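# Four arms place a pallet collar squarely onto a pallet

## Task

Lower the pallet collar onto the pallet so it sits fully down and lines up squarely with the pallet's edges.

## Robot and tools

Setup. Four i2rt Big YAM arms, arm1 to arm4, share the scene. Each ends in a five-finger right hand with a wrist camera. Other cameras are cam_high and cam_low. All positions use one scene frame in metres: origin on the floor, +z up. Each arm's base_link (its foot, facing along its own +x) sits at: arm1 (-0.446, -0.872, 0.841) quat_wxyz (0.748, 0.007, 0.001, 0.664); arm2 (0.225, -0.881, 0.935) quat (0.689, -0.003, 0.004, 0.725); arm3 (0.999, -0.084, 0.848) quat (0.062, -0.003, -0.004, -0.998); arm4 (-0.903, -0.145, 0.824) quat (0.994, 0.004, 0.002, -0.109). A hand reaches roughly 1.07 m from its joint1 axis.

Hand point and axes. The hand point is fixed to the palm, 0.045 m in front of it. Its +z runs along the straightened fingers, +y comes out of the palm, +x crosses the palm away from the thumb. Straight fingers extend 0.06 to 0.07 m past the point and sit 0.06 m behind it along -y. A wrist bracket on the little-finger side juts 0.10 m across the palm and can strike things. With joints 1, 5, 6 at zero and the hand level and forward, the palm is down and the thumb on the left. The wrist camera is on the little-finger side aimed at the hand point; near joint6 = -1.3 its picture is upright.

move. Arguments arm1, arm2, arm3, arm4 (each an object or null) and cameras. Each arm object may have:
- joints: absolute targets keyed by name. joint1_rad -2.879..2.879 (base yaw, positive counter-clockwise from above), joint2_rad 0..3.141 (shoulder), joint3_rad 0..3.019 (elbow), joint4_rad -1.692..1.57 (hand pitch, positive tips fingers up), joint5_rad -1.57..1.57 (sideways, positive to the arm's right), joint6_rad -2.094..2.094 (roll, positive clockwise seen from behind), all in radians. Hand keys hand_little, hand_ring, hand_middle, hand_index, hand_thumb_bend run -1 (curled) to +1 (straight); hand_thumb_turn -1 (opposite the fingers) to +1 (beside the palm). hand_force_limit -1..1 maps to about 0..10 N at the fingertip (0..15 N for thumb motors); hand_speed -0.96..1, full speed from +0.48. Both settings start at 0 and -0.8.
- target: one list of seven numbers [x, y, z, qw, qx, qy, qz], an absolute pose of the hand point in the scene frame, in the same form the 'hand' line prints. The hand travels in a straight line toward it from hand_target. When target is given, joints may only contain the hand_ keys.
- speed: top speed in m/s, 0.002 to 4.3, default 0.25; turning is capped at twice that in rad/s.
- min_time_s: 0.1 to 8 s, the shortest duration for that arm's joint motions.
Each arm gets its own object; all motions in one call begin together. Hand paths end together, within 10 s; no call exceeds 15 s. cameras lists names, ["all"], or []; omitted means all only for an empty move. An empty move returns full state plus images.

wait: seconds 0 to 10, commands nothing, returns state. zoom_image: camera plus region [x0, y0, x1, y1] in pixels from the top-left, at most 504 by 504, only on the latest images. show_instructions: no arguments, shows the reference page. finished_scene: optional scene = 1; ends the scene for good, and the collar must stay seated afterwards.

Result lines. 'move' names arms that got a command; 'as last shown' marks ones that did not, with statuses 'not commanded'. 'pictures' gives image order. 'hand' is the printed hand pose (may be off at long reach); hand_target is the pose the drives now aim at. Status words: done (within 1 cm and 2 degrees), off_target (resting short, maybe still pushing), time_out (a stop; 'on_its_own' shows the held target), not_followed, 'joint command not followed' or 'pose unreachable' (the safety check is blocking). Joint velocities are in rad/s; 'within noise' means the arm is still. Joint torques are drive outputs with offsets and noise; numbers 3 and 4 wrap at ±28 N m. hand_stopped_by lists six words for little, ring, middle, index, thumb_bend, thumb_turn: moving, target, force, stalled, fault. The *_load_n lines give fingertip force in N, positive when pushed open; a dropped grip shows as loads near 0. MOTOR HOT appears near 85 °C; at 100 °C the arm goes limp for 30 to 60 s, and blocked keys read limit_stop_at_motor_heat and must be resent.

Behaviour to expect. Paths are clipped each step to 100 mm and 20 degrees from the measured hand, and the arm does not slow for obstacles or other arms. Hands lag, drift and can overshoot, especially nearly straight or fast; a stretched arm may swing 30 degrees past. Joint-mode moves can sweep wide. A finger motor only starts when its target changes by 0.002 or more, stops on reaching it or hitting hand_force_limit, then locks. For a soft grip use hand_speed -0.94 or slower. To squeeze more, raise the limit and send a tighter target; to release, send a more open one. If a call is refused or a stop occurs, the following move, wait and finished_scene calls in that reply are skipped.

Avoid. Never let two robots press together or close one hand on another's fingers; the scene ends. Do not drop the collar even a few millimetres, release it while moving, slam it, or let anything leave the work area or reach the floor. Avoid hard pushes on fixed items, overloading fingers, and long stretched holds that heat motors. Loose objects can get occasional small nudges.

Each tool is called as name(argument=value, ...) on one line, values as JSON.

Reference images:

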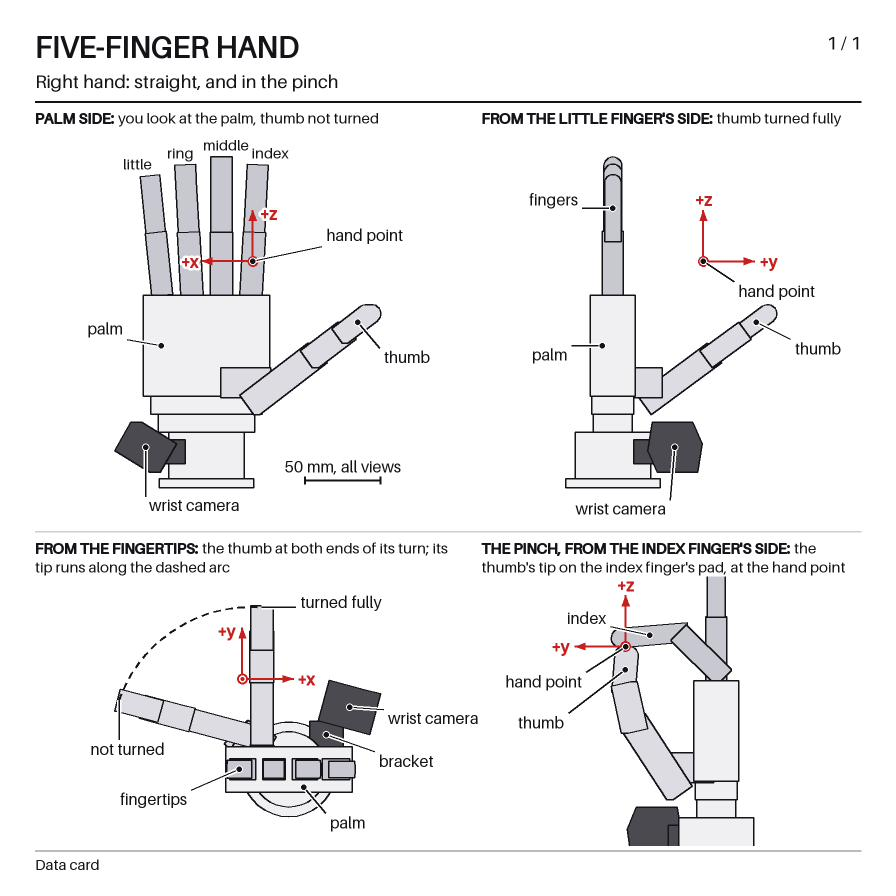

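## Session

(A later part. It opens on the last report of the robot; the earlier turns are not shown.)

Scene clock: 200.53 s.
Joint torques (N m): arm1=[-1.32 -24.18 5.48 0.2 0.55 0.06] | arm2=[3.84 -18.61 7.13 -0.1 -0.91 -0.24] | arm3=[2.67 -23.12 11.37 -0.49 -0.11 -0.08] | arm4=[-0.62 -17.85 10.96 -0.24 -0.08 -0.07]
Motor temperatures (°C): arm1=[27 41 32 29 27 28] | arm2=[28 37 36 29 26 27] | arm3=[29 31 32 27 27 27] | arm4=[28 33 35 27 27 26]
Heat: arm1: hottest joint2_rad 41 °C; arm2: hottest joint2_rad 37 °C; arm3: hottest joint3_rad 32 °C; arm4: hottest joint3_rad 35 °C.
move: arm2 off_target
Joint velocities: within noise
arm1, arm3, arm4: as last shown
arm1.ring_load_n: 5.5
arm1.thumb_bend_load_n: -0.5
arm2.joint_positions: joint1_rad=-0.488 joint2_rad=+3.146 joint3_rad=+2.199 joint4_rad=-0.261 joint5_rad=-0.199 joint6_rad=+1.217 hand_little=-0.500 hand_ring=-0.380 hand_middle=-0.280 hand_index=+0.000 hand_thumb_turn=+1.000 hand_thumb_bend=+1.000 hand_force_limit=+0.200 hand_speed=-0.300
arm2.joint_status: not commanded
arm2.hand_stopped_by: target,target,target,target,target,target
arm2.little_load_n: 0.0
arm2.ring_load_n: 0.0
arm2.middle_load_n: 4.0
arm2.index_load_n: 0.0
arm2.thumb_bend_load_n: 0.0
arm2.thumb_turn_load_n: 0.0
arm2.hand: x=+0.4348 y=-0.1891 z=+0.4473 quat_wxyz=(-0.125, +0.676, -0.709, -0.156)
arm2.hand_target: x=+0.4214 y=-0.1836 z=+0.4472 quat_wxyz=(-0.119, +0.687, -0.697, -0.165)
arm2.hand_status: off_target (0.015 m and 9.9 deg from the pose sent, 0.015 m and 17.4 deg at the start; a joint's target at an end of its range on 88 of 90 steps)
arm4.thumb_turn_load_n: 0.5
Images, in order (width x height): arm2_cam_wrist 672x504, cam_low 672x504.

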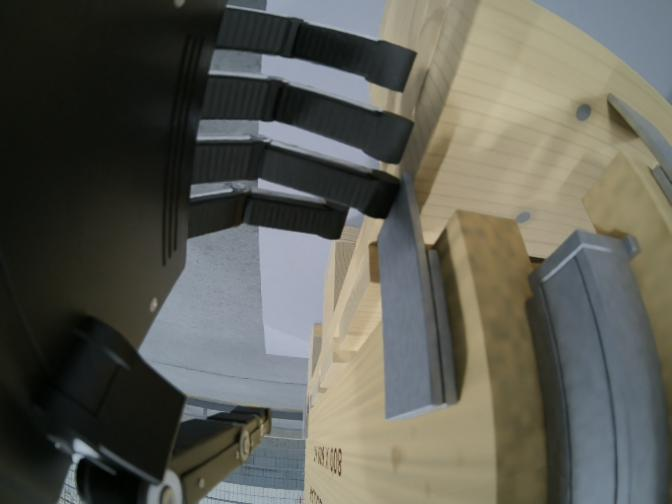

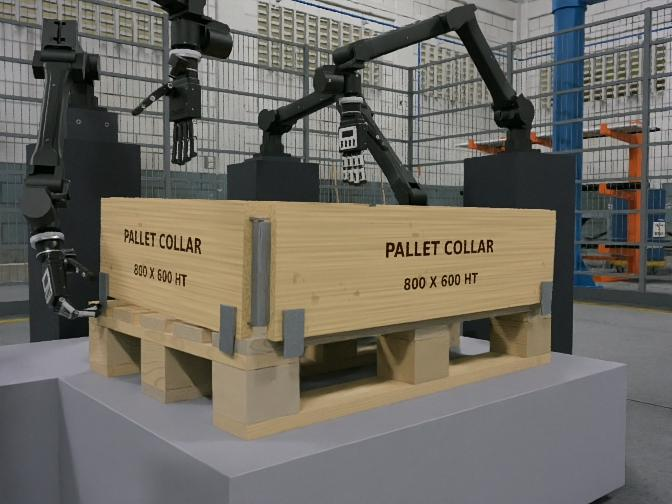

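move(arm2={"target":[0.430,-0.174,0.412,-0.064,0.704,-0.678,-0.2015],"speed":0.08,"joints":{"hand_middle":-0.24}})

move(arm2={"target":[0.412,-0.174,0.420,-0.064,0.704,-0.678,-0.2015],"speed":0.06}, cameras=["arm2_cam_wrist","cam_low"])

zoom_image(camera="cam_low", region=[50, 230, 150, 340])

Scene clock: 205.70 s.
Joint torques (N m): arm1=[-1.73 -24.35 5.5 0.05 0.59 0.01] | arm2=[3.55 -18.32 4.85 1.21 0.17 0.03] | arm3=[2.84 -24.06 11.47 -0.4 -0.07 -0.03] | arm4=[-0.67 -17.9 10.97 -0.25 -0.07 -0.07]
Motor temperatures (°C): arm1=[27 40 32 29 27 28] | arm2=[28 37 36 29 26 27] | arm3=[28 31 32 27 27 27] | arm4=[28 34 36 27 27 26]
Heat: arm1: hottest joint2_rad 40 °C; arm2: hottest joint2_rad 37 °C; arm3: hottest joint3_rad 32 °C; arm4: hottest joint3_rad 36 °C.
move: arm2 off_target
Joint velocities: within noise
arm1, arm3, arm4: as last shown
arm1.index_load_n: 0.5
arm1.thumb_bend_load_n: 0.0
arm2.joint_positions: joint1_rad=-0.426 joint2_rad=+3.146 joint3_rad=+2.155 joint4_rad=-0.138 joint5_rad=+0.027 joint6_rad=+1.268 hand_little=-0.500 hand_ring=-0.380 hand_middle=-0.240 hand_index=+0.000 hand_thumb_turn=+1.000 hand_thumb_bend=+1.000 hand_force_limit=+0.200 hand_speed=-0.300
arm2.joint_status: all done
arm2.hand_stopped_by: target,target,target,target,target,target
arm2.little_load_n: 0.0
arm2.ring_load_n: 0.0
arm2.middle_load_n: 0.5
arm2.index_load_n: 0.0
arm2.thumb_bend_load_n: -0.5
arm2.thumb_turn_load_n: 0.0
arm2.hand: x=+0.4366 y=-0.1791 z=+0.4303 quat_wxyz=(-0.199, +0.663, -0.717, -0.080)
arm2.hand_target: x=+0.4279 y=-0.1806 z=+0.4232 quat_wxyz=(-0.201, +0.661, -0.718, -0.082)
arm2.hand_status: off_target (0.020 m and 21.9 deg from the pose sent, 0.039 m and 10.0 deg at the start; pose on its path clipped on 19 of 49 steps; a joint's target at an end of its range on 49 of 49 steps)
arm4.little_load_n: 0.5
arm4.thumb_turn_load_n: 0.0
pictures: none

Scene clock: 209.40 s.
Joint torques (N m): arm1=[-1.32 -23.88 5.56 0.12 0.54 0.03] | arm2=[4.07 -18.32 5.78 -0.09 -0.77 0.02] | arm3=[2.55 -23.24 11.37 -0.57 -0.08 -0.02] | arm4=[-0.62 -17.9 10.96 -0.25 -0.08 -0.08]
Motor temperatures (°C): arm1=[27 40 32 29 27 28] | arm2=[28 37 36 29 26 27] | arm3=[28 31 32 27 27 27] | arm4=[28 34 36 27 27 26]
Heat: arm1: hottest joint2_rad 40 °C; arm2: hottest joint2_rad 37 °C; arm3: hottest joint3_rad 32 °C; arm4: hottest joint3_rad 36 °C.
move: arm2 off_target
Joint velocities: within noise
arm1: as last shown
arm1.little_load_n: 0.5
arm1.ring_load_n: 5.0
arm1.index_load_n: 0.0
arm2.joint_positions: joint1_rad=-0.429 joint2_rad=+3.146 joint3_rad=+2.155 joint4_rad=-0.140 joint5_rad=-0.015 joint6_rad=+1.268 hand_little=-0.500 hand_ring=-0.380 hand_middle=-0.240 hand_index=+0.000 hand_thumb_turn=+1.000 hand_thumb_bend=+1.000 hand_force_limit=+0.200 hand_speed=-0.300
arm2.joint_status: not commanded
arm2.hand_stopped_by: target,target,target,target,target,target
arm2.little_load_n: 0.0
arm2.ring_load_n: 1.0
arm2.middle_load_n: 3.0
arm2.index_load_n: 0.0
arm2.thumb_bend_load_n: 0.0
arm2.thumb_turn_load_n: 0.0
arm2.hand: x=+0.4303 y=-0.1781 z=+0.4326 quat_wxyz=(-0.190, +0.665, -0.715, -0.098)
arm2.hand_target: x=+0.4109 y=-0.1785 z=+0.4269 quat_wxyz=(-0.175, +0.670, -0.713, -0.106)
arm2.hand_status: off_target (0.023 m and 19.7 deg from the pose sent, 0.027 m and 21.9 deg at the start; a joint's target at an end of its range on 110 of 111 steps)
arm3.joint_positions: joint1_rad=-0.058 joint2_rad=+2.469 joint3_rad=+2.229 joint4_rad=-1.331 joint5_rad=+0.010 joint6_rad=+0.069 hand_little=+1.000 hand_ring=+1.000 hand_middle=+1.000 hand_index=+1.000 hand_thumb_turn=-1.000 hand_thumb_bend=+0.900 hand_force_limit=+0.950 hand_speed=-0.300
arm3.joint_status: not commanded
arm3.hand_stopped_by: target,target,target,target,target,target
arm3.little_load_n: 0.0
arm3.ring_load_n: 0.0
arm3.middle_load_n: 0.0
arm3.index_load_n: 0.0
arm3.thumb_bend_load_n: 0.0
arm3.thumb_turn_load_n: 0.0
arm3.hand: x=+0.3293 y=-0.1604 z=+0.8066 quat_wxyz=(+0.003, -0.708, -0.706, +0.001)
arm3.hand_target: x=+0.3255 y=-0.1699 z=+0.7999 quat_wxyz=(+0.000, -0.707, -0.707, +0.000)
arm3.hand_status: not commanded
arm4.joint_positions: joint1_rad=+0.145 joint2_rad=+2.281 joint3_rad=+1.917 joint4_rad=-1.226 joint5_rad=+0.007 joint6_rad=-0.069 hand_little=+1.000 hand_ring=+1.000 hand_middle=+1.000 hand_index=+1.000 hand_thumb_turn=-1.000 hand_thumb_bend=+0.900 hand_force_limit=+0.950 hand_speed=-0.300
arm4.joint_status: not commanded
arm4.hand_stopped_by: target,target,target,target,target,target
arm4.little_load_n: 0.0
arm4.ring_load_n: 0.0
arm4.middle_load_n: 0.0
arm4.index_load_n: 0.0
arm4.thumb_bend_load_n: 0.0
arm4.thumb_turn_load_n: 0.0
arm4.hand: x=-0.2933 y=-0.1654 z=+0.7921 quat_wxyz=(+0.007, +0.705, -0.709, -0.009)
arm4.hand_target: x=-0.2804 y=-0.1701 z=+0.8003 quat_wxyz=(+0.000, +0.707, -0.707, +0.000)
arm4.hand_status: not commanded
Images, in order (width x height): arm2_cam_wrist 672x504, cam_low 672x504.

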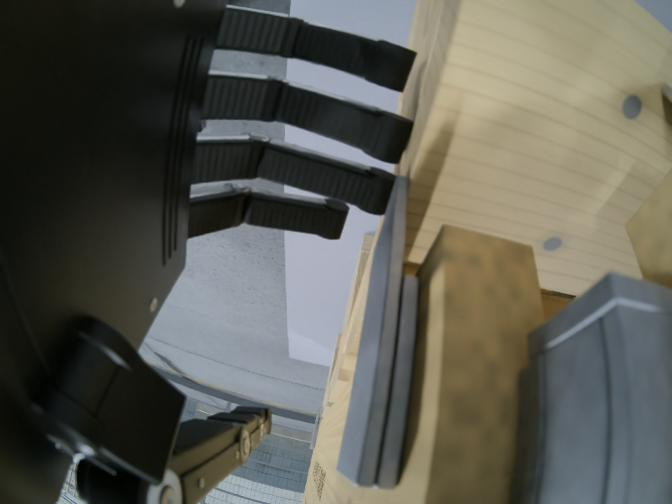

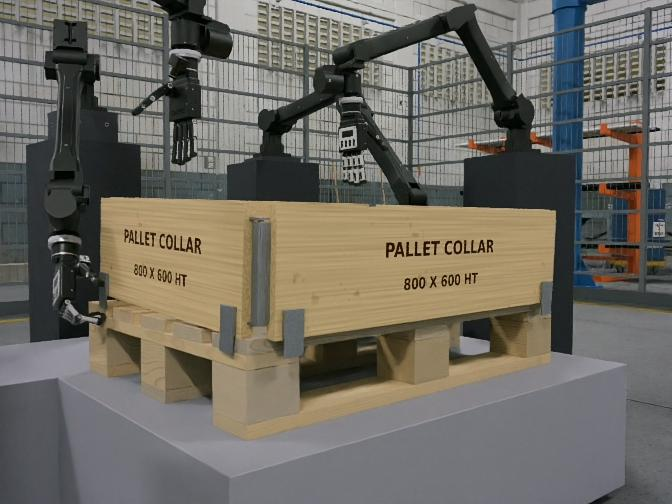

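Scaled by 4.582 from the camera's image (finer frame: 960x720).

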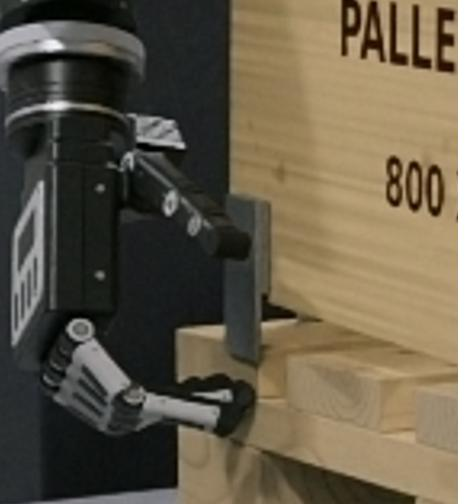

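move(arm2={"target":[0.414,-0.174,0.436,-0.064,0.704,-0.678,-0.2015],"speed":0.04}, cameras=["cam_low"])

zoom_image(camera="cam_low", region=[50, 230, 150, 340])

Scene clock: 213.90 s.
Joint torques (N m): arm1=[-1.26 -24.7 5.48 -0.02 0.65 0.03] | arm2=[4.31 -18.37 6.9 -0.14 -0.93 -0.25] | arm3=[2.55 -22.53 11.32 -0.58 -0.1 -0.03] | arm4=[-0.67 -17.85 10.96 -0.25 -0.08 -0.08]
Motor temperatures (°C): arm1=[27 40 32 29 27 28] | arm2=[28 37 36 29 26 27] | arm3=[28 31 32 27 27 27] | arm4=[28 34 36 27 27 26]
Heat: arm1: hottest joint2_rad 40 °C; arm2: hottest joint2_rad 37 °C; arm3: hottest joint3_rad 32 °C; arm4: hottest joint3_rad 36 °C.
move: arm2 off_target
Joint velocities: within noise
arm1, arm3, arm4: as last shown
arm1.little_load_n: 0.0
arm1.ring_load_n: 5.5
arm2.joint_positions: joint1_rad=-0.457 joint2_rad=+3.146 joint3_rad=+2.178 joint4_rad=-0.201 joint5_rad=-0.116 joint6_rad=+1.265 hand_little=-0.500 hand_ring=-0.380 hand_middle=-0.240 hand_index=+0.000 hand_thumb_turn=+1.000 hand_thumb_bend=+1.000 hand_force_limit=+0.200 hand_speed=-0.300
arm2.joint_status: not commanded
arm2.hand_stopped_by: target,target,target,target,target,target
arm2.little_load_n: 0.0
arm2.ring_load_n: 0.0
arm2.middle_load_n: 4.5
arm2.index_load_n: 0.0
arm2.thumb_bend_load_n: -0.5
arm2.thumb_turn_load_n: 0.0
arm2.hand: x=+0.4310 y=-0.1813 z=+0.4403 quat_wxyz=(-0.154, +0.665, -0.719, -0.132)
arm2.hand_target: x=+0.4132 y=-0.1762 z=+0.4390 quat_wxyz=(-0.146, +0.679, -0.706, -0.141)
arm2.hand_status: off_target (0.019 m and 14.6 deg from the pose sent, 0.017 m and 19.7 deg at the start; a joint's target at an end of its range on 129 of 131 steps)
Images, in order (width x height): cam_low 672x504.

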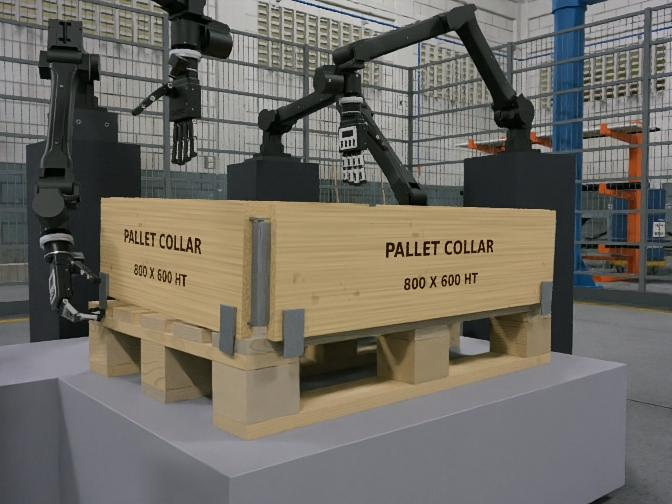

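Scaled by 4.582 from the camera's image (finer frame: 960x720).

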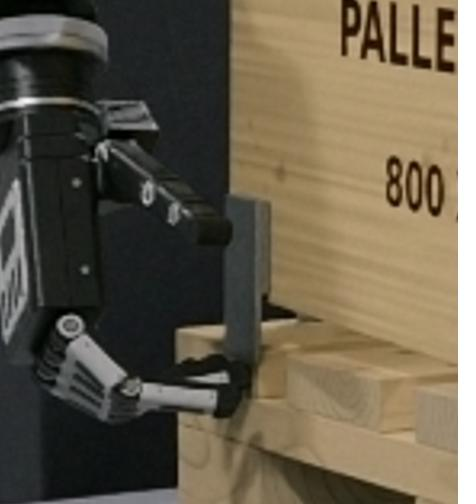

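move(arm2={"target":[0.412,-0.174,0.450,-0.064,0.704,-0.678,-0.2015],"speed":0.04}, arm1={"target":[-0.370,-0.250,0.460,0.0923,0.7010,0.7010,0.0923],"speed":0.04}, cameras=["cam_low","arm1_cam_wrist","arm2_cam_wrist"])

zoom_image(camera="cam_low", region=[50, 230, 150, 340])

Scene clock: 217.17 s.
Joint torques (N m): arm1=[-1.73 -25.29 5.42 -0.13 0.74 0.12] | arm2=[4.72 -19.14 7.19 -0.23 -1.1 -0.23] | arm3=[2.37 -23.18 11.41 -0.58 -0.07 -0.07] | arm4=[-0.62 -17.9 10.96 -0.24 -0.08 -0.08]
Motor temperatures (°C): arm1=[27 40 32 29 28 28] | arm2=[28 37 36 29 26 27] | arm3=[28 31 33 27 27 27] | arm4=[28 34 36 27 27 26]
Heat: arm1: hottest joint2_rad 40 °C; arm2: hottest joint2_rad 37 °C; arm3: hottest joint3_rad 33 °C; arm4: hottest joint3_rad 36 °C.
move: arm1 off_target; arm2 off_target
Joint velocities: within noise
arm1.joint_positions: joint1_rad=+0.190 joint2_rad=+2.947 joint3_rad=+2.062 joint4_rad=-0.715 joint5_rad=+0.257 joint6_rad=-1.531 hand_little=-0.100 hand_ring=-0.307 hand_middle=-0.100 hand_index=-0.100 hand_thumb_turn=+1.000 hand_thumb_bend=+1.000 hand_force_limit=+0.200 hand_speed=-0.920
arm1.joint_status: not commanded
arm1.hand_stopped_by: target,force,target,target,target,target
arm1.little_load_n: 0.0
arm1.ring_load_n: 6.5
arm1.middle_load_n: 0.5
arm1.index_load_n: 0.0
arm1.thumb_bend_load_n: 0.0
arm1.thumb_turn_load_n: 0.0
arm1.hand: x=-0.3858 y=-0.2544 z=+0.4415 quat_wxyz=(+0.090, +0.690, +0.713, +0.085)
arm1.hand_target: x=-0.3701 y=-0.2501 z=+0.4593 quat_wxyz=(+0.092, +0.701, +0.701, +0.092)
arm1.hand_status: off_target (0.025 m and 2.1 deg from the pose sent, 0.026 m and 1.3 deg at the start)
arm2.joint_positions: joint1_rad=-0.486 joint2_rad=+3.146 joint3_rad=+2.217 joint4_rad=-0.281 joint5_rad=-0.207 joint6_rad=+1.225 hand_little=-0.500 hand_ring=-0.380 hand_middle=-0.240 hand_index=+0.000 hand_thumb_turn=+1.000 hand_thumb_bend=+1.000 hand_force_limit=+0.200 hand_speed=-0.300
arm2.joint_status: not commanded
arm2.hand_stopped_by: target,target,target,target,target,target
arm2.little_load_n: 0.0
arm2.ring_load_n: 0.0
arm2.middle_load_n: 3.5
arm2.index_load_n: 0.0
arm2.thumb_bend_load_n: 0.0
arm2.thumb_turn_load_n: 0.0
arm2.hand: x=+0.4341 y=-0.1836 z=+0.4518 quat_wxyz=(-0.122, +0.674, -0.711, -0.160)
arm2.hand_target: x=+0.4115 y=-0.1762 z=+0.4521 quat_wxyz=(-0.113, +0.689, -0.695, -0.171)
arm2.hand_status: off_target (0.024 m and 9.6 deg from the pose sent, 0.023 m and 14.6 deg at the start; a joint's target at an end of its range on 93 of 96 steps)
arm3, arm4: as last shown
arm3.middle_load_n: -0.5
arm4.thumb_bend_load_n: -0.5
pictures: arm1_cam_wrist, arm2_cam_wrist, cam_low
Images, in order (width x height): arm1_cam_wrist 672x504, arm2_cam_wrist 672x504, cam_low 672x504.

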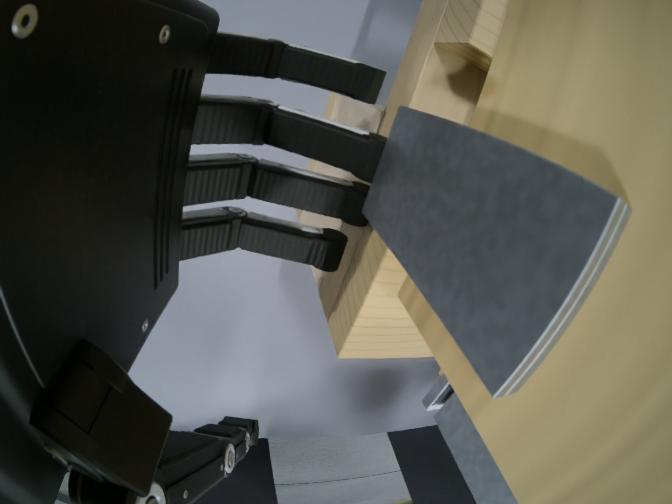

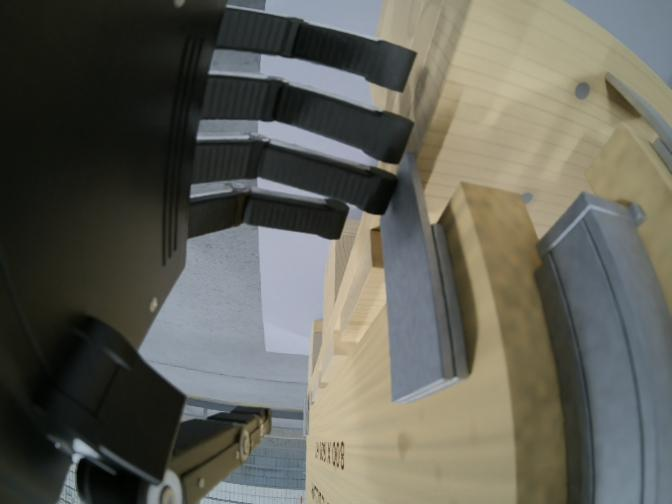

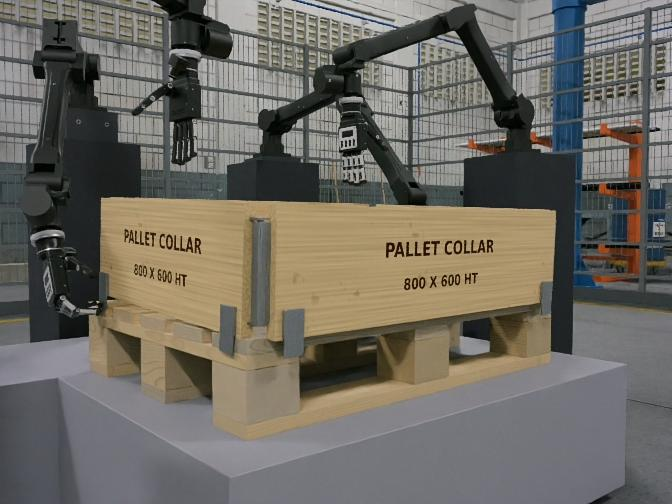

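Scaled by 4.582 from the camera's image (finer frame: 960x720).

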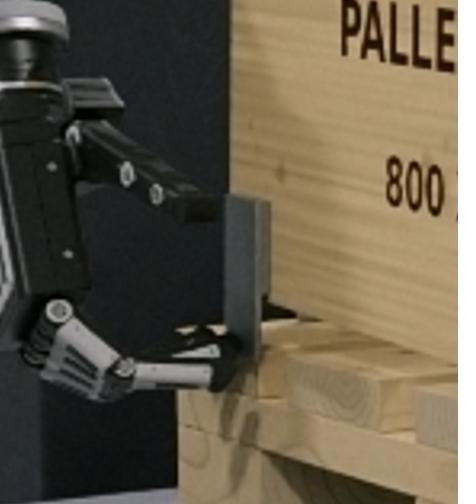

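move(arm2={"target":[0.425,-0.174,0.428,-0.064,0.704,-0.678,-0.2015],"speed":0.06}, arm3={"target":[0.425,-0.085,0.76,0,0.7071,0.7071,0],"speed":0.2})

move(arm3={"target":[0.425,-0.085,0.66,0,0.7071,0.7071,0],"speed":0.12}, cameras=["arm3_cam_wrist","cam_low","cam_high"])

Scene clock: 219.80 s.
Joint torques (N m): arm1=[-1.79 -24.88 5.34 -0.14 0.76 0.07] | arm2=[3.14 -18.43 5.07 1.11 0.09 0.03] | arm3=[0.44 -22.48 6.9 0.27 -0.04 -0.17] | arm4=[-0.67 -17.85 10.97 -0.25 -0.08 -0.08]
Motor temperatures (°C): arm1=[27 40 32 29 28 28] | arm2=[28 37 36 29 26 27] | arm3=[28 31 32 27 27 27] | arm4=[28 34 37 27 27 26]
Heat: arm1: hottest joint2_rad 40 °C; arm2: hottest joint2_rad 37 °C; arm3: hottest joint3_rad 32 °C; arm4: hottest joint3_rad 37 °C.
move: arm2 off_target; arm3 done
Joint velocities: within noise
arm1, arm4: as last shown
arm2.joint_positions: joint1_rad=-0.450 joint2_rad=+3.146 joint3_rad=+2.187 joint4_rad=-0.194 joint5_rad=-0.084 joint6_rad=+1.244 hand_little=-0.500 hand_ring=-0.380 hand_middle=-0.240 hand_index=+0.000 hand_thumb_turn=+1.000 hand_thumb_bend=+1.000 hand_force_limit=+0.200 hand_speed=-0.300
arm2.joint_status: not commanded
arm2.hand_stopped_by: target,target,target,target,target,target
arm2.little_load_n: 0.0
arm2.ring_load_n: 0.0
arm2.middle_load_n: 0.0
arm2.index_load_n: 0.0
arm2.thumb_bend_load_n: -0.5
arm2.thumb_turn_load_n: 0.0
arm2.hand: x=+0.4339 y=-0.1764 z=+0.4409 quat_wxyz=(-0.168, +0.673, -0.711, -0.119)
arm2.hand_target: x=+0.4239 y=-0.1774 z=+0.4335 quat_wxyz=(-0.169, +0.672, -0.711, -0.121)
arm2.hand_status: off_target (0.016 m and 16.1 deg from the pose sent, 0.027 m and 9.6 deg at the start; a joint's target at an end of its range on 51 of 52 steps)
arm3.joint_positions: joint1_rad=-0.160 joint2_rad=+2.256 joint3_rad=+1.694 joint4_rad=-1.025 joint5_rad=+0.010 joint6_rad=-0.035 hand_little=+1.000 hand_ring=+1.000 hand_middle=+1.000 hand_index=+1.000 hand_thumb_turn=-1.000 hand_thumb_bend=+0.900 hand_force_limit=+0.950 hand_speed=-0.300
arm3.joint_status: not commanded
arm3.hand_stopped_by: target,target,target,target,target,target
arm3.little_load_n: 0.0
arm3.ring_load_n: 0.0
arm3.middle_load_n: 0.0
arm3.index_load_n: 0.0
arm3.thumb_bend_load_n: 0.0
arm3.thumb_turn_load_n: 0.0
arm3.hand: x=+0.4264 y=-0.0900 z=+0.7609 quat_wxyz=(-0.003, -0.707, -0.707, -0.004)
arm3.hand_target: x=+0.4251 y=-0.0849 z=+0.7601 quat_wxyz=(+0.000, -0.707, -0.707, +0.000)
arm3.hand_status: done (0.005 m and 0.6 deg from the pose sent, 0.131 m and 0.4 deg at the start)
arm4.thumb_bend_load_n: 0.0
pictures: none

Scene clock: 221.37 s.
Joint torques (N m): arm1=[-1.96 -25.05 5.3 -0.24 0.72 0.09] | arm2=[3.78 -18.78 4.98 1.18 0.08 0.03] | arm3=[0.56 -21.66 7.45 0.43 -0.07 -0.13] | arm4=[-0.62 -17.85 10.97 -0.25 -0.08 -0.07]
Motor temperatures (°C): arm1=[27 40 32 29 28 28] | arm2=[28 38 36 29 26 27] | arm3=[28 31 32 27 27 27] | arm4=[28 34 37 27 27 26]
Heat: arm1: hottest joint2_rad 40 °C; arm2: hottest joint2_rad 38 °C; arm3: hottest joint3_rad 32 °C; arm4: hottest joint3_rad 37 °C.
move: arm3 off_target
Joint velocities: within noise
arm1, arm2, arm4: as last shown
arm2.joint_positions: joint1_rad=-0.450 joint2_rad=+3.146 joint3_rad=+2.187 joint4_rad=-0.194 joint5_rad=-0.083 joint6_rad=+1.244 hand_little=-0.500 hand_ring=-0.380 hand_middle=-0.240 hand_index=+0.000 hand_thumb_turn=+1.000 hand_thumb_bend=+1.000 hand_force_limit=+0.200 hand_speed=-0.300
arm2.index_load_n: 0.5
arm2.thumb_bend_load_n: 0.0
arm2.hand: x=+0.4340 y=-0.1764 z=+0.4408 quat_wxyz=(-0.168, +0.672, -0.711, -0.119)
arm2.hand_target: x=+0.4239 y=-0.1774 z=+0.4335 quat_wxyz=(-0.169, +0.671, -0.711, -0.121)
arm3.joint_positions: joint1_rad=-0.160 joint2_rad=+2.398 joint3_rad=+1.680 joint4_rad=-0.861 joint5_rad=+0.010 joint6_rad=-0.037 hand_little=+1.000 hand_ring=+1.000 hand_middle=+1.000 hand_index=+1.000 hand_thumb_turn=-1.000 hand_thumb_bend=+0.900 hand_force_limit=+0.950 hand_speed=-0.300
arm3.joint_status: not commanded
arm3.hand_stopped_by: target,target,target,target,target,target
arm3.little_load_n: 0.0
arm3.ring_load_n: 0.0
arm3.middle_load_n: 0.0
arm3.index_load_n: 0.0
arm3.thumb_bend_load_n: 0.0
arm3.thumb_turn_load_n: 0.0
arm3.hand: x=+0.4269 y=-0.0906 z=+0.6692 quat_wxyz=(+0.000, -0.707, -0.707, -0.002)
arm3.hand_target: x=+0.4252 y=-0.0849 z=+0.6601 quat_wxyz=(+0.000, -0.707, -0.707, +0.000)
arm3.hand_status: off_target (0.011 m and 0.2 deg from the pose sent, 0.101 m and 0.6 deg at the start)
pictures: arm3_cam_wrist, cam_high, cam_low
Images, in order (width x height): arm3_cam_wrist 672x504, cam_high 672x504, cam_low 672x504.

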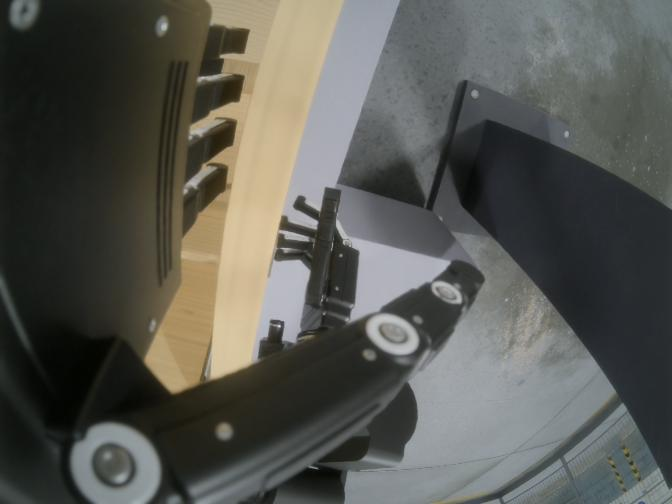

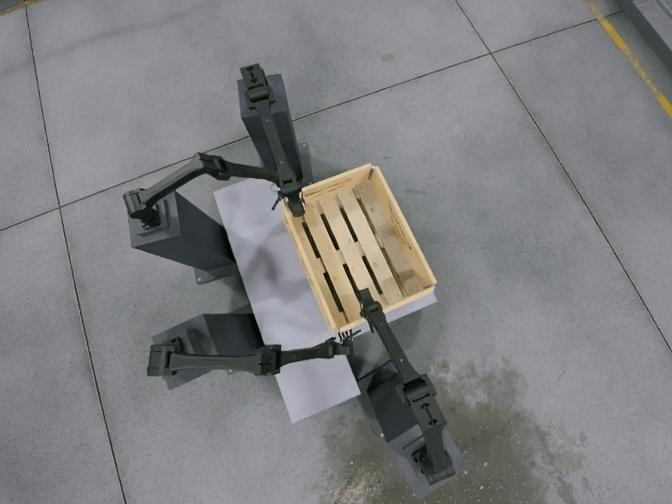

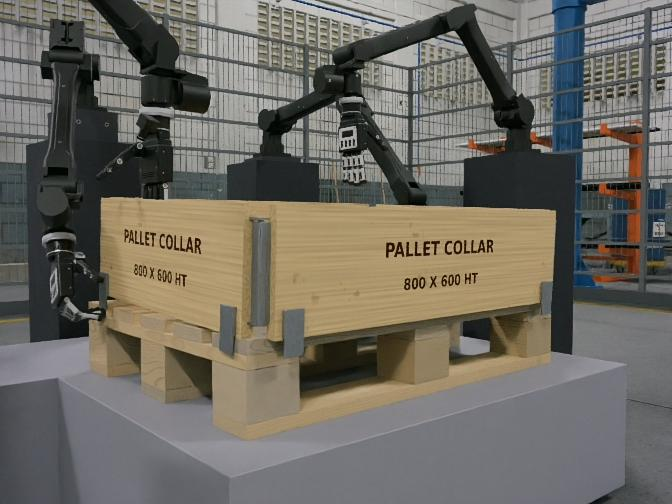

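move(arm3={"target":[0.50,-0.05,0.660,0,0.7071,0.7071,0],"speed":0.06}, cameras=["arm2_cam_wrist","cam_low"])

zoom_image(camera="cam_low", region=[50, 230, 150, 340])

Scene clock: 223.37 s.
Joint torques (N m): arm1=[-1.96 -26.23 5.29 -0.1 0.76 0.07] | arm2=[3.55 -18.55 4.98 1.06 0.1 0.01] | arm3=[-0.62 -19.9 2.54 -1.1 0.31 -0.44] | arm4=[-0.62 -17.85 10.97 -0.25 -0.08 -0.08]
Motor temperatures (°C): arm1=[27 40 31 29 28 28] | arm2=[28 38 36 29 26 27] | arm3=[28 31 32 27 27 27] | arm4=[28 34 37 27 27 26]
Heat: arm1: hottest joint2_rad 40 °C; arm2: hottest joint2_rad 38 °C; arm3: hottest joint3_rad 32 °C; arm4: hottest joint3_rad 37 °C.
move: arm3 off_target
Joint velocities: within noise
arm1, arm2, arm4: as last shown
arm1.joint_positions: joint1_rad=+0.189 joint2_rad=+2.946 joint3_rad=+2.062 joint4_rad=-0.715 joint5_rad=+0.257 joint6_rad=-1.531 hand_little=-0.100 hand_ring=-0.307 hand_middle=-0.100 hand_index=-0.100 hand_thumb_turn=+1.000 hand_thumb_bend=+1.000 hand_force_limit=+0.200 hand_speed=-0.920
arm1.middle_load_n: 1.0
arm1.hand: x=-0.3856 y=-0.2543 z=+0.4417 quat_wxyz=(+0.089, +0.690, +0.713, +0.085)
arm1.hand_target: x=-0.3700 y=-0.2501 z=+0.4593 quat_wxyz=(+0.092, +0.701, +0.701, +0.092)
arm2.index_load_n: 0.0
arm3.joint_positions: joint1_rad=-0.204 joint2_rad=+2.266 joint3_rad=+1.455 joint4_rad=-0.656 joint5_rad=-0.003 joint6_rad=-0.071 hand_little=+1.000 hand_ring=+1.000 hand_middle=+1.000 hand_index=+1.000 hand_thumb_turn=-1.000 hand_thumb_bend=+0.900 hand_force_limit=+0.950 hand_speed=-0.300
arm3.joint_status: not commanded
arm3.hand_stopped_by: target,target,target,target,target,target
arm3.little_load_n: 0.0
arm3.ring_load_n: 0.0
arm3.middle_load_n: 0.0
arm3.index_load_n: 0.5
arm3.thumb_bend_load_n: 0.0
arm3.thumb_turn_load_n: 0.0
arm3.hand: x=+0.4523 y=-0.0675 z=+0.6790 quat_wxyz=(+0.038, -0.709, -0.703, +0.040)
arm3.hand_target: x=+0.4987 y=-0.0522 z=+0.6617 quat_wxyz=(-0.001, -0.707, -0.707, +0.001)
arm3.hand_status: off_target (0.054 m and 6.3 deg from the pose sent, 0.084 m and 0.2 deg at the start)
Images, in order (width x height): arm2_cam_wrist 672x504, cam_low 672x504.

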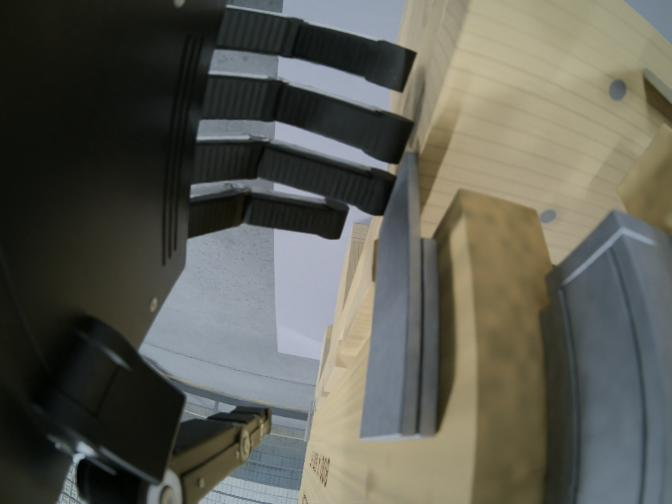

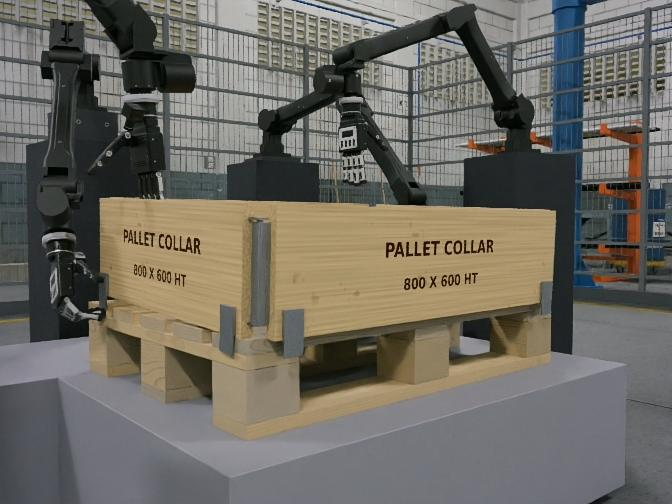

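Scaled by 4.582 from the camera's image (finer frame: 960x720).

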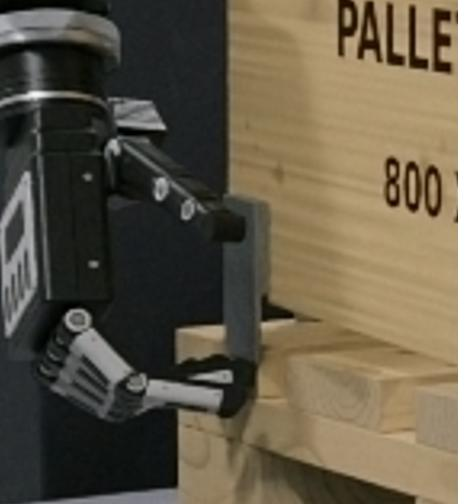

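move(arm3={"target":[0.515,-0.05,0.645,0,0.7071,0.7071,0],"speed":0.06}, cameras=["arm1_cam_wrist","arm2_cam_wrist","cam_low"])

zoom_image(camera="cam_low", region=[50, 230, 150, 340])

Scene clock: 224.43 s.
Joint torques (N m): arm1=[-1.9 -25.7 5.24 -0.21 0.75 0.12] | arm2=[3.66 -18.73 5.04 1.14 0.1 0.04] | arm3=[-1.14 -18.26 1.78 -1.48 0.29 -0.49] | arm4=[-0.62 -17.9 10.96 -0.25 -0.08 -0.08]
Motor temperatures (°C): arm1=[27 40 31 29 28 28] | arm2=[28 38 36 29 26 27] | arm3=[28 31 32 27 27 27] | arm4=[28 34 37 27 27 26]
Heat: arm1: hottest joint2_rad 40 °C; arm2: hottest joint2_rad 38 °C; arm3: hottest joint3_rad 32 °C; arm4: hottest joint3_rad 37 °C.
move: arm3 off_target
Joint velocities: within noise
arm1, arm2, arm4: as last shown
arm1.middle_load_n: 0.5
arm2.ring_load_n: 0.5
arm2.thumb_bend_load_n: -0.5
arm2.thumb_turn_load_n: -0.5
arm3.joint_positions: joint1_rad=-0.205 joint2_rad=+2.250 joint3_rad=+1.416 joint4_rad=-0.600 joint5_rad=-0.006 joint6_rad=-0.072 hand_little=+1.000 hand_ring=+1.000 hand_middle=+1.000 hand_index=+1.000 hand_thumb_turn=-1.000 hand_thumb_bend=+0.900 hand_force_limit=+0.950 hand_speed=-0.300
arm3.joint_status: not commanded
arm3.hand_stopped_by: target,target,target,target,target,target
arm3.little_load_n: 0.0
arm3.ring_load_n: 0.0
arm3.middle_load_n: 0.0
arm3.index_load_n: 0.5
arm3.thumb_bend_load_n: 0.0
arm3.thumb_turn_load_n: 0.0
arm3.hand: x=+0.4539 y=-0.0677 z=+0.6763 quat_wxyz=(+0.049, -0.709, -0.702, +0.051)
arm3.hand_target: x=+0.5134 y=-0.0530 z=+0.6487 quat_wxyz=(-0.002, -0.707, -0.707, +0.002)
arm3.hand_status: off_target (0.071 m and 8.2 deg from the pose sent, 0.073 m and 6.3 deg at the start)
Images, in order (width x height): arm1_cam_wrist 672x504, arm2_cam_wrist 672x504, cam_low 672x504.

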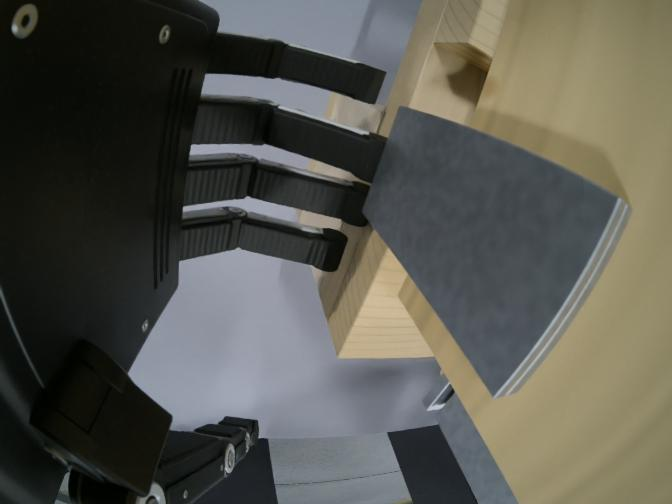

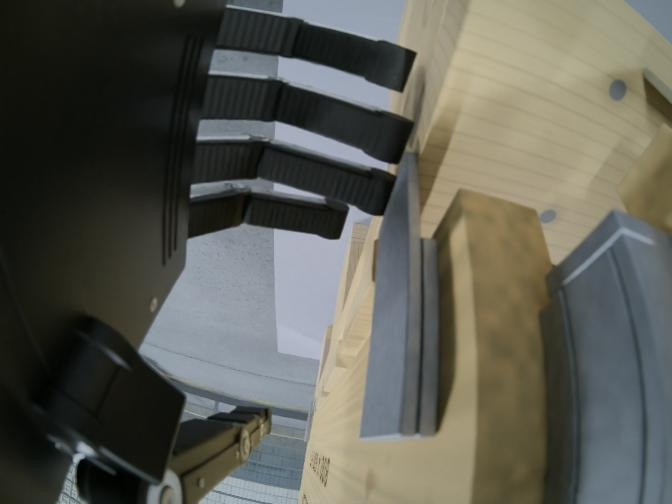

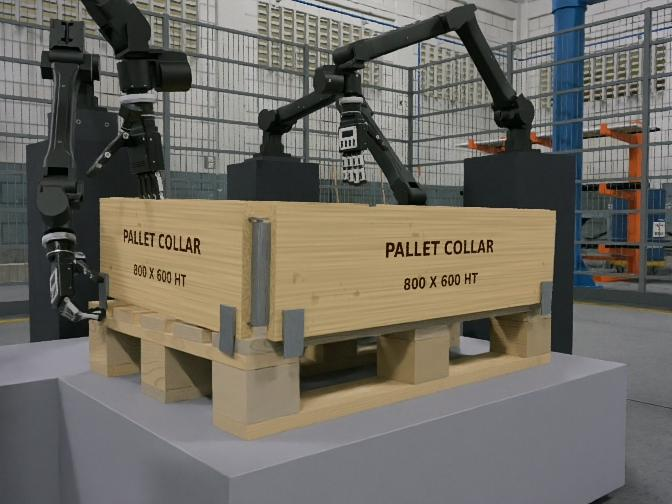

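Scaled by 4.582 from the camera's image (finer frame: 960x720).

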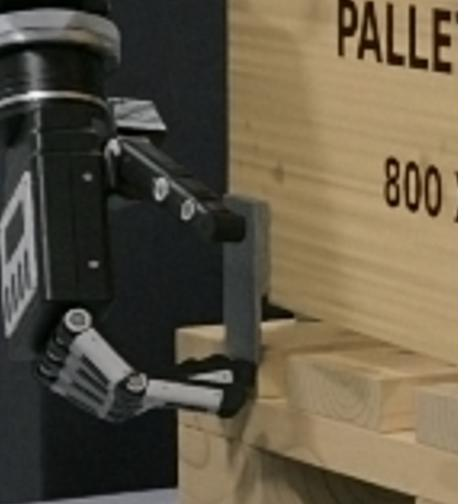

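move(arm2={"target":[0.410,-0.174,0.428,-0.064,0.704,-0.678,-0.2015],"speed":0.06}, arm3={"target":[0.45,-0.085,0.665,0,0.7071,0.7071,0],"speed":0.1})

move(arm2={"target":[0.410,-0.174,0.450,-0.064,0.704,-0.678,-0.2015],"speed":0.04}, cameras=["arm2_cam_wrist","cam_low"])

zoom_image(camera="cam_low", region=[50, 230, 150, 340])

Scene clock: 227.40 s.
Joint torques (N m): arm1=[-2.26 -25.7 5.42 -0.02 0.74 0.11] | arm2=[4.42 -19.08 4.93 0.65 -0.49 0.05] | arm3=[2.96 -19.19 8.31 -0.5 0.08 -0.03] | arm4=[-0.62 -17.85 10.96 -0.24 -0.08 -0.08]
Motor temperatures (°C): arm1=[27 39 31 29 28 28] | arm2=[28 38 36 29 26 27] | arm3=[28 32 32 27 27 27] | arm4=[28 34 37 27 27 26]
Heat: arm1: hottest joint2_rad 39 °C; arm2: hottest joint2_rad 38 °C; arm3: hottest joint2_rad 32 °C; arm4: hottest joint3_rad 37 °C.
move: arm2 off_target; arm3 off_target
Joint velocities: within noise
arm1, arm4: as last shown
arm1.little_load_n: 0.5
arm1.middle_load_n: 1.0
arm1.thumb_bend_load_n: -0.5
arm2.joint_positions: joint1_rad=-0.450 joint2_rad=+3.146 joint3_rad=+2.187 joint4_rad=-0.194 joint5_rad=-0.095 joint6_rad=+1.244 hand_little=-0.500 hand_ring=-0.380 hand_middle=-0.240 hand_index=+0.000 hand_thumb_turn=+1.000 hand_thumb_bend=+1.000 hand_force_limit=+0.200 hand_speed=-0.300
arm2.joint_status: not commanded
arm2.hand_stopped_by: target,target,target,target,target,target
arm2.little_load_n: 0.0
arm2.ring_load_n: 0.0
arm2.middle_load_n: 1.5
arm2.index_load_n: 0.0
arm2.thumb_bend_load_n: 0.0
arm2.thumb_turn_load_n: 0.0
arm2.hand: x=+0.4317 y=-0.1759 z=+0.4418 quat_wxyz=(-0.166, +0.673, -0.710, -0.124)
arm2.hand_target: x=+0.4092 y=-0.1778 z=+0.4337 quat_wxyz=(-0.155, +0.677, -0.708, -0.131)
arm2.hand_status: off_target (0.026 m and 15.5 deg from the pose sent, 0.027 m and 16.1 deg at the start; a joint's target at an end of its range on 84 of 85 steps)
arm3.joint_positions: joint1_rad=-0.190 joint2_rad=+2.320 joint3_rad=+1.558 joint4_rad=-0.780 joint5_rad=+0.008 joint6_rad=-0.054 hand_little=+1.000 hand_ring=+1.000 hand_middle=+1.000 hand_index=+1.000 hand_thumb_turn=-1.000 hand_thumb_bend=+0.900 hand_force_limit=+0.950 hand_speed=-0.300
arm3.joint_status: not commanded
arm3.hand_stopped_by: target,target,target,target,target,target
arm3.little_load_n: 0.0
arm3.ring_load_n: 0.0
arm3.middle_load_n: 0.0
arm3.index_load_n: 0.0
arm3.thumb_bend_load_n: 0.0
arm3.thumb_turn_load_n: 0.0
arm3.hand: x=+0.4462 y=-0.0740 z=+0.6787 quat_wxyz=(+0.012, -0.711, -0.703, +0.011)
arm3.hand_target: x=+0.4506 y=-0.0849 z=+0.6653 quat_wxyz=(+0.000, -0.707, -0.707, +0.000)
arm3.hand_status: off_target (0.018 m and 2.1 deg from the pose sent, 0.021 m and 8.2 deg at the start)
pictures: none

Scene clock: 230.93 s.
Joint torques (N m): arm1=[-1.55 -25.41 5.35 -0.39 0.76 0.1] | arm2=[5.13 -18.84 7.1 -0.25 -1.13 -0.23] | arm3=[3.25 -18.37 8.12 -0.55 0 -0.04] | arm4=[-0.62 -17.9 10.96 -0.23 -0.08 -0.07]
Motor temperatures (°C): arm1=[27 39 31 29 28 28] | arm2=[28 38 36 29 26 27] | arm3=[28 32 31 27 27 27] | arm4=[28 34 37 27 27 26]
Heat: arm1: hottest joint2_rad 39 °C; arm2: hottest joint2_rad 38 °C; arm3: hottest joint2_rad 32 °C; arm4: hottest joint3_rad 37 °C.
move: arm2 off_target
Joint velocities: within noise
arm1, arm3: as last shown
arm2.joint_positions: joint1_rad=-0.485 joint2_rad=+3.146 joint3_rad=+2.218 joint4_rad=-0.281 joint5_rad=-0.208 joint6_rad=+1.228 hand_little=-0.500 hand_ring=-0.380 hand_middle=-0.239 hand_index=+0.000 hand_thumb_turn=+1.000 hand_thumb_bend=+1.000 hand_force_limit=+0.200 hand_speed=-0.300
arm2.joint_status: not commanded
arm2.hand_stopped_by: target,target,target,target,target,target
arm2.little_load_n: 0.0
arm2.ring_load_n: 0.0
arm2.middle_load_n: 4.0
arm2.index_load_n: 0.0
arm2.thumb_bend_load_n: -0.5
arm2.thumb_turn_load_n: 0.0
arm2.hand: x=+0.4339 y=-0.1824 z=+0.4525 quat_wxyz=(-0.122, +0.674, -0.711, -0.161)
arm2.hand_target: x=+0.4095 y=-0.1761 z=+0.4521 quat_wxyz=(-0.111, +0.690, -0.694, -0.172)
arm2.hand_status: off_target (0.025 m and 9.6 deg from the pose sent, 0.023 m and 15.5 deg at the start; a joint's target at an end of its range on 103 of 106 steps)
arm4.joint_positions: joint1_rad=+0.145 joint2_rad=+2.281 joint3_rad=+1.917 joint4_rad=-1.226 joint5_rad=+0.007 joint6_rad=-0.069 hand_little=+1.000 hand_ring=+1.000 hand_middle=+1.000 hand_index=+1.000 hand_thumb_turn=-1.000 hand_thumb_bend=+0.900 hand_force_limit=+0.950 hand_speed=-0.300
arm4.joint_status: not commanded
arm4.hand_stopped_by: target,target,target,target,target,target
arm4.little_load_n: 0.0
arm4.ring_load_n: 0.0
arm4.middle_load_n: 0.0
arm4.index_load_n: 0.0
arm4.thumb_bend_load_n: 0.0
arm4.thumb_turn_load_n: 0.0
arm4.hand: x=-0.2933 y=-0.1654 z=+0.7921 quat_wxyz=(+0.007, +0.705, -0.709, -0.009)
arm4.hand_target: x=-0.2804 y=-0.1701 z=+0.8003 quat_wxyz=(+0.000, +0.707, -0.707, +0.000)
arm4.hand_status: not commanded
Images, in order (width x height): arm2_cam_wrist 672x504, cam_low 672x504.

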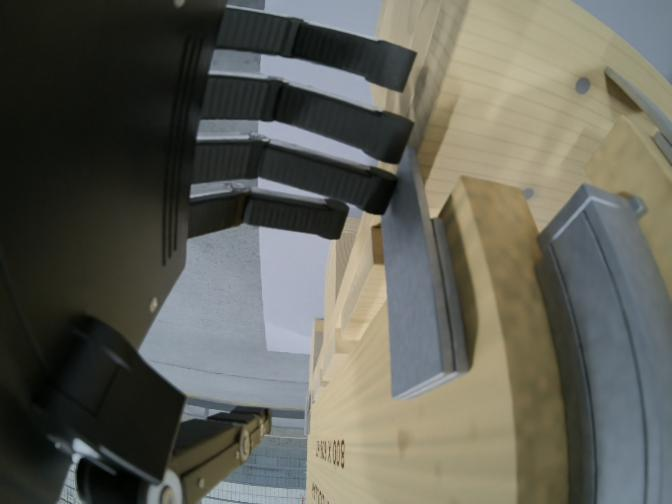

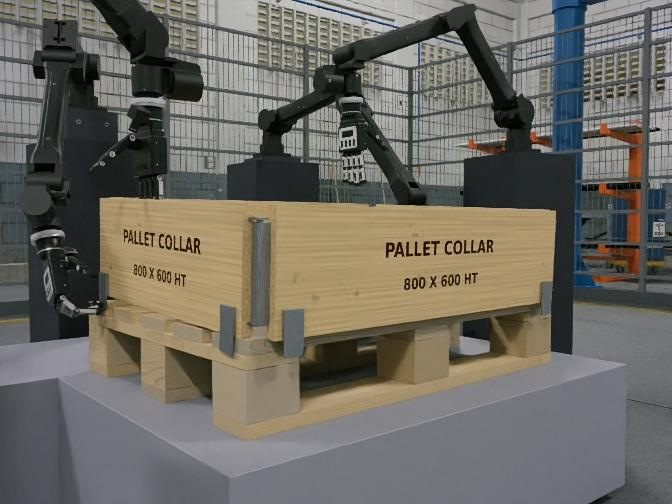

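Scaled by 4.582 from the camera's image (finer frame: 960x720).

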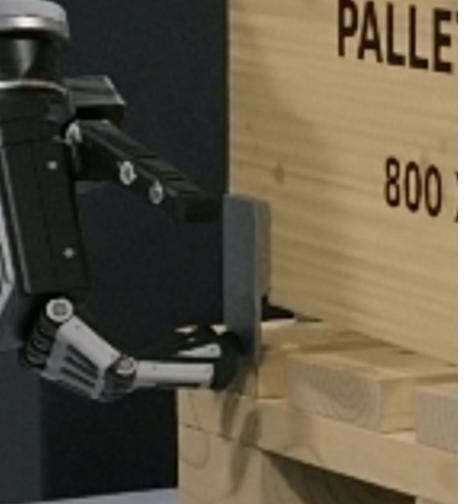

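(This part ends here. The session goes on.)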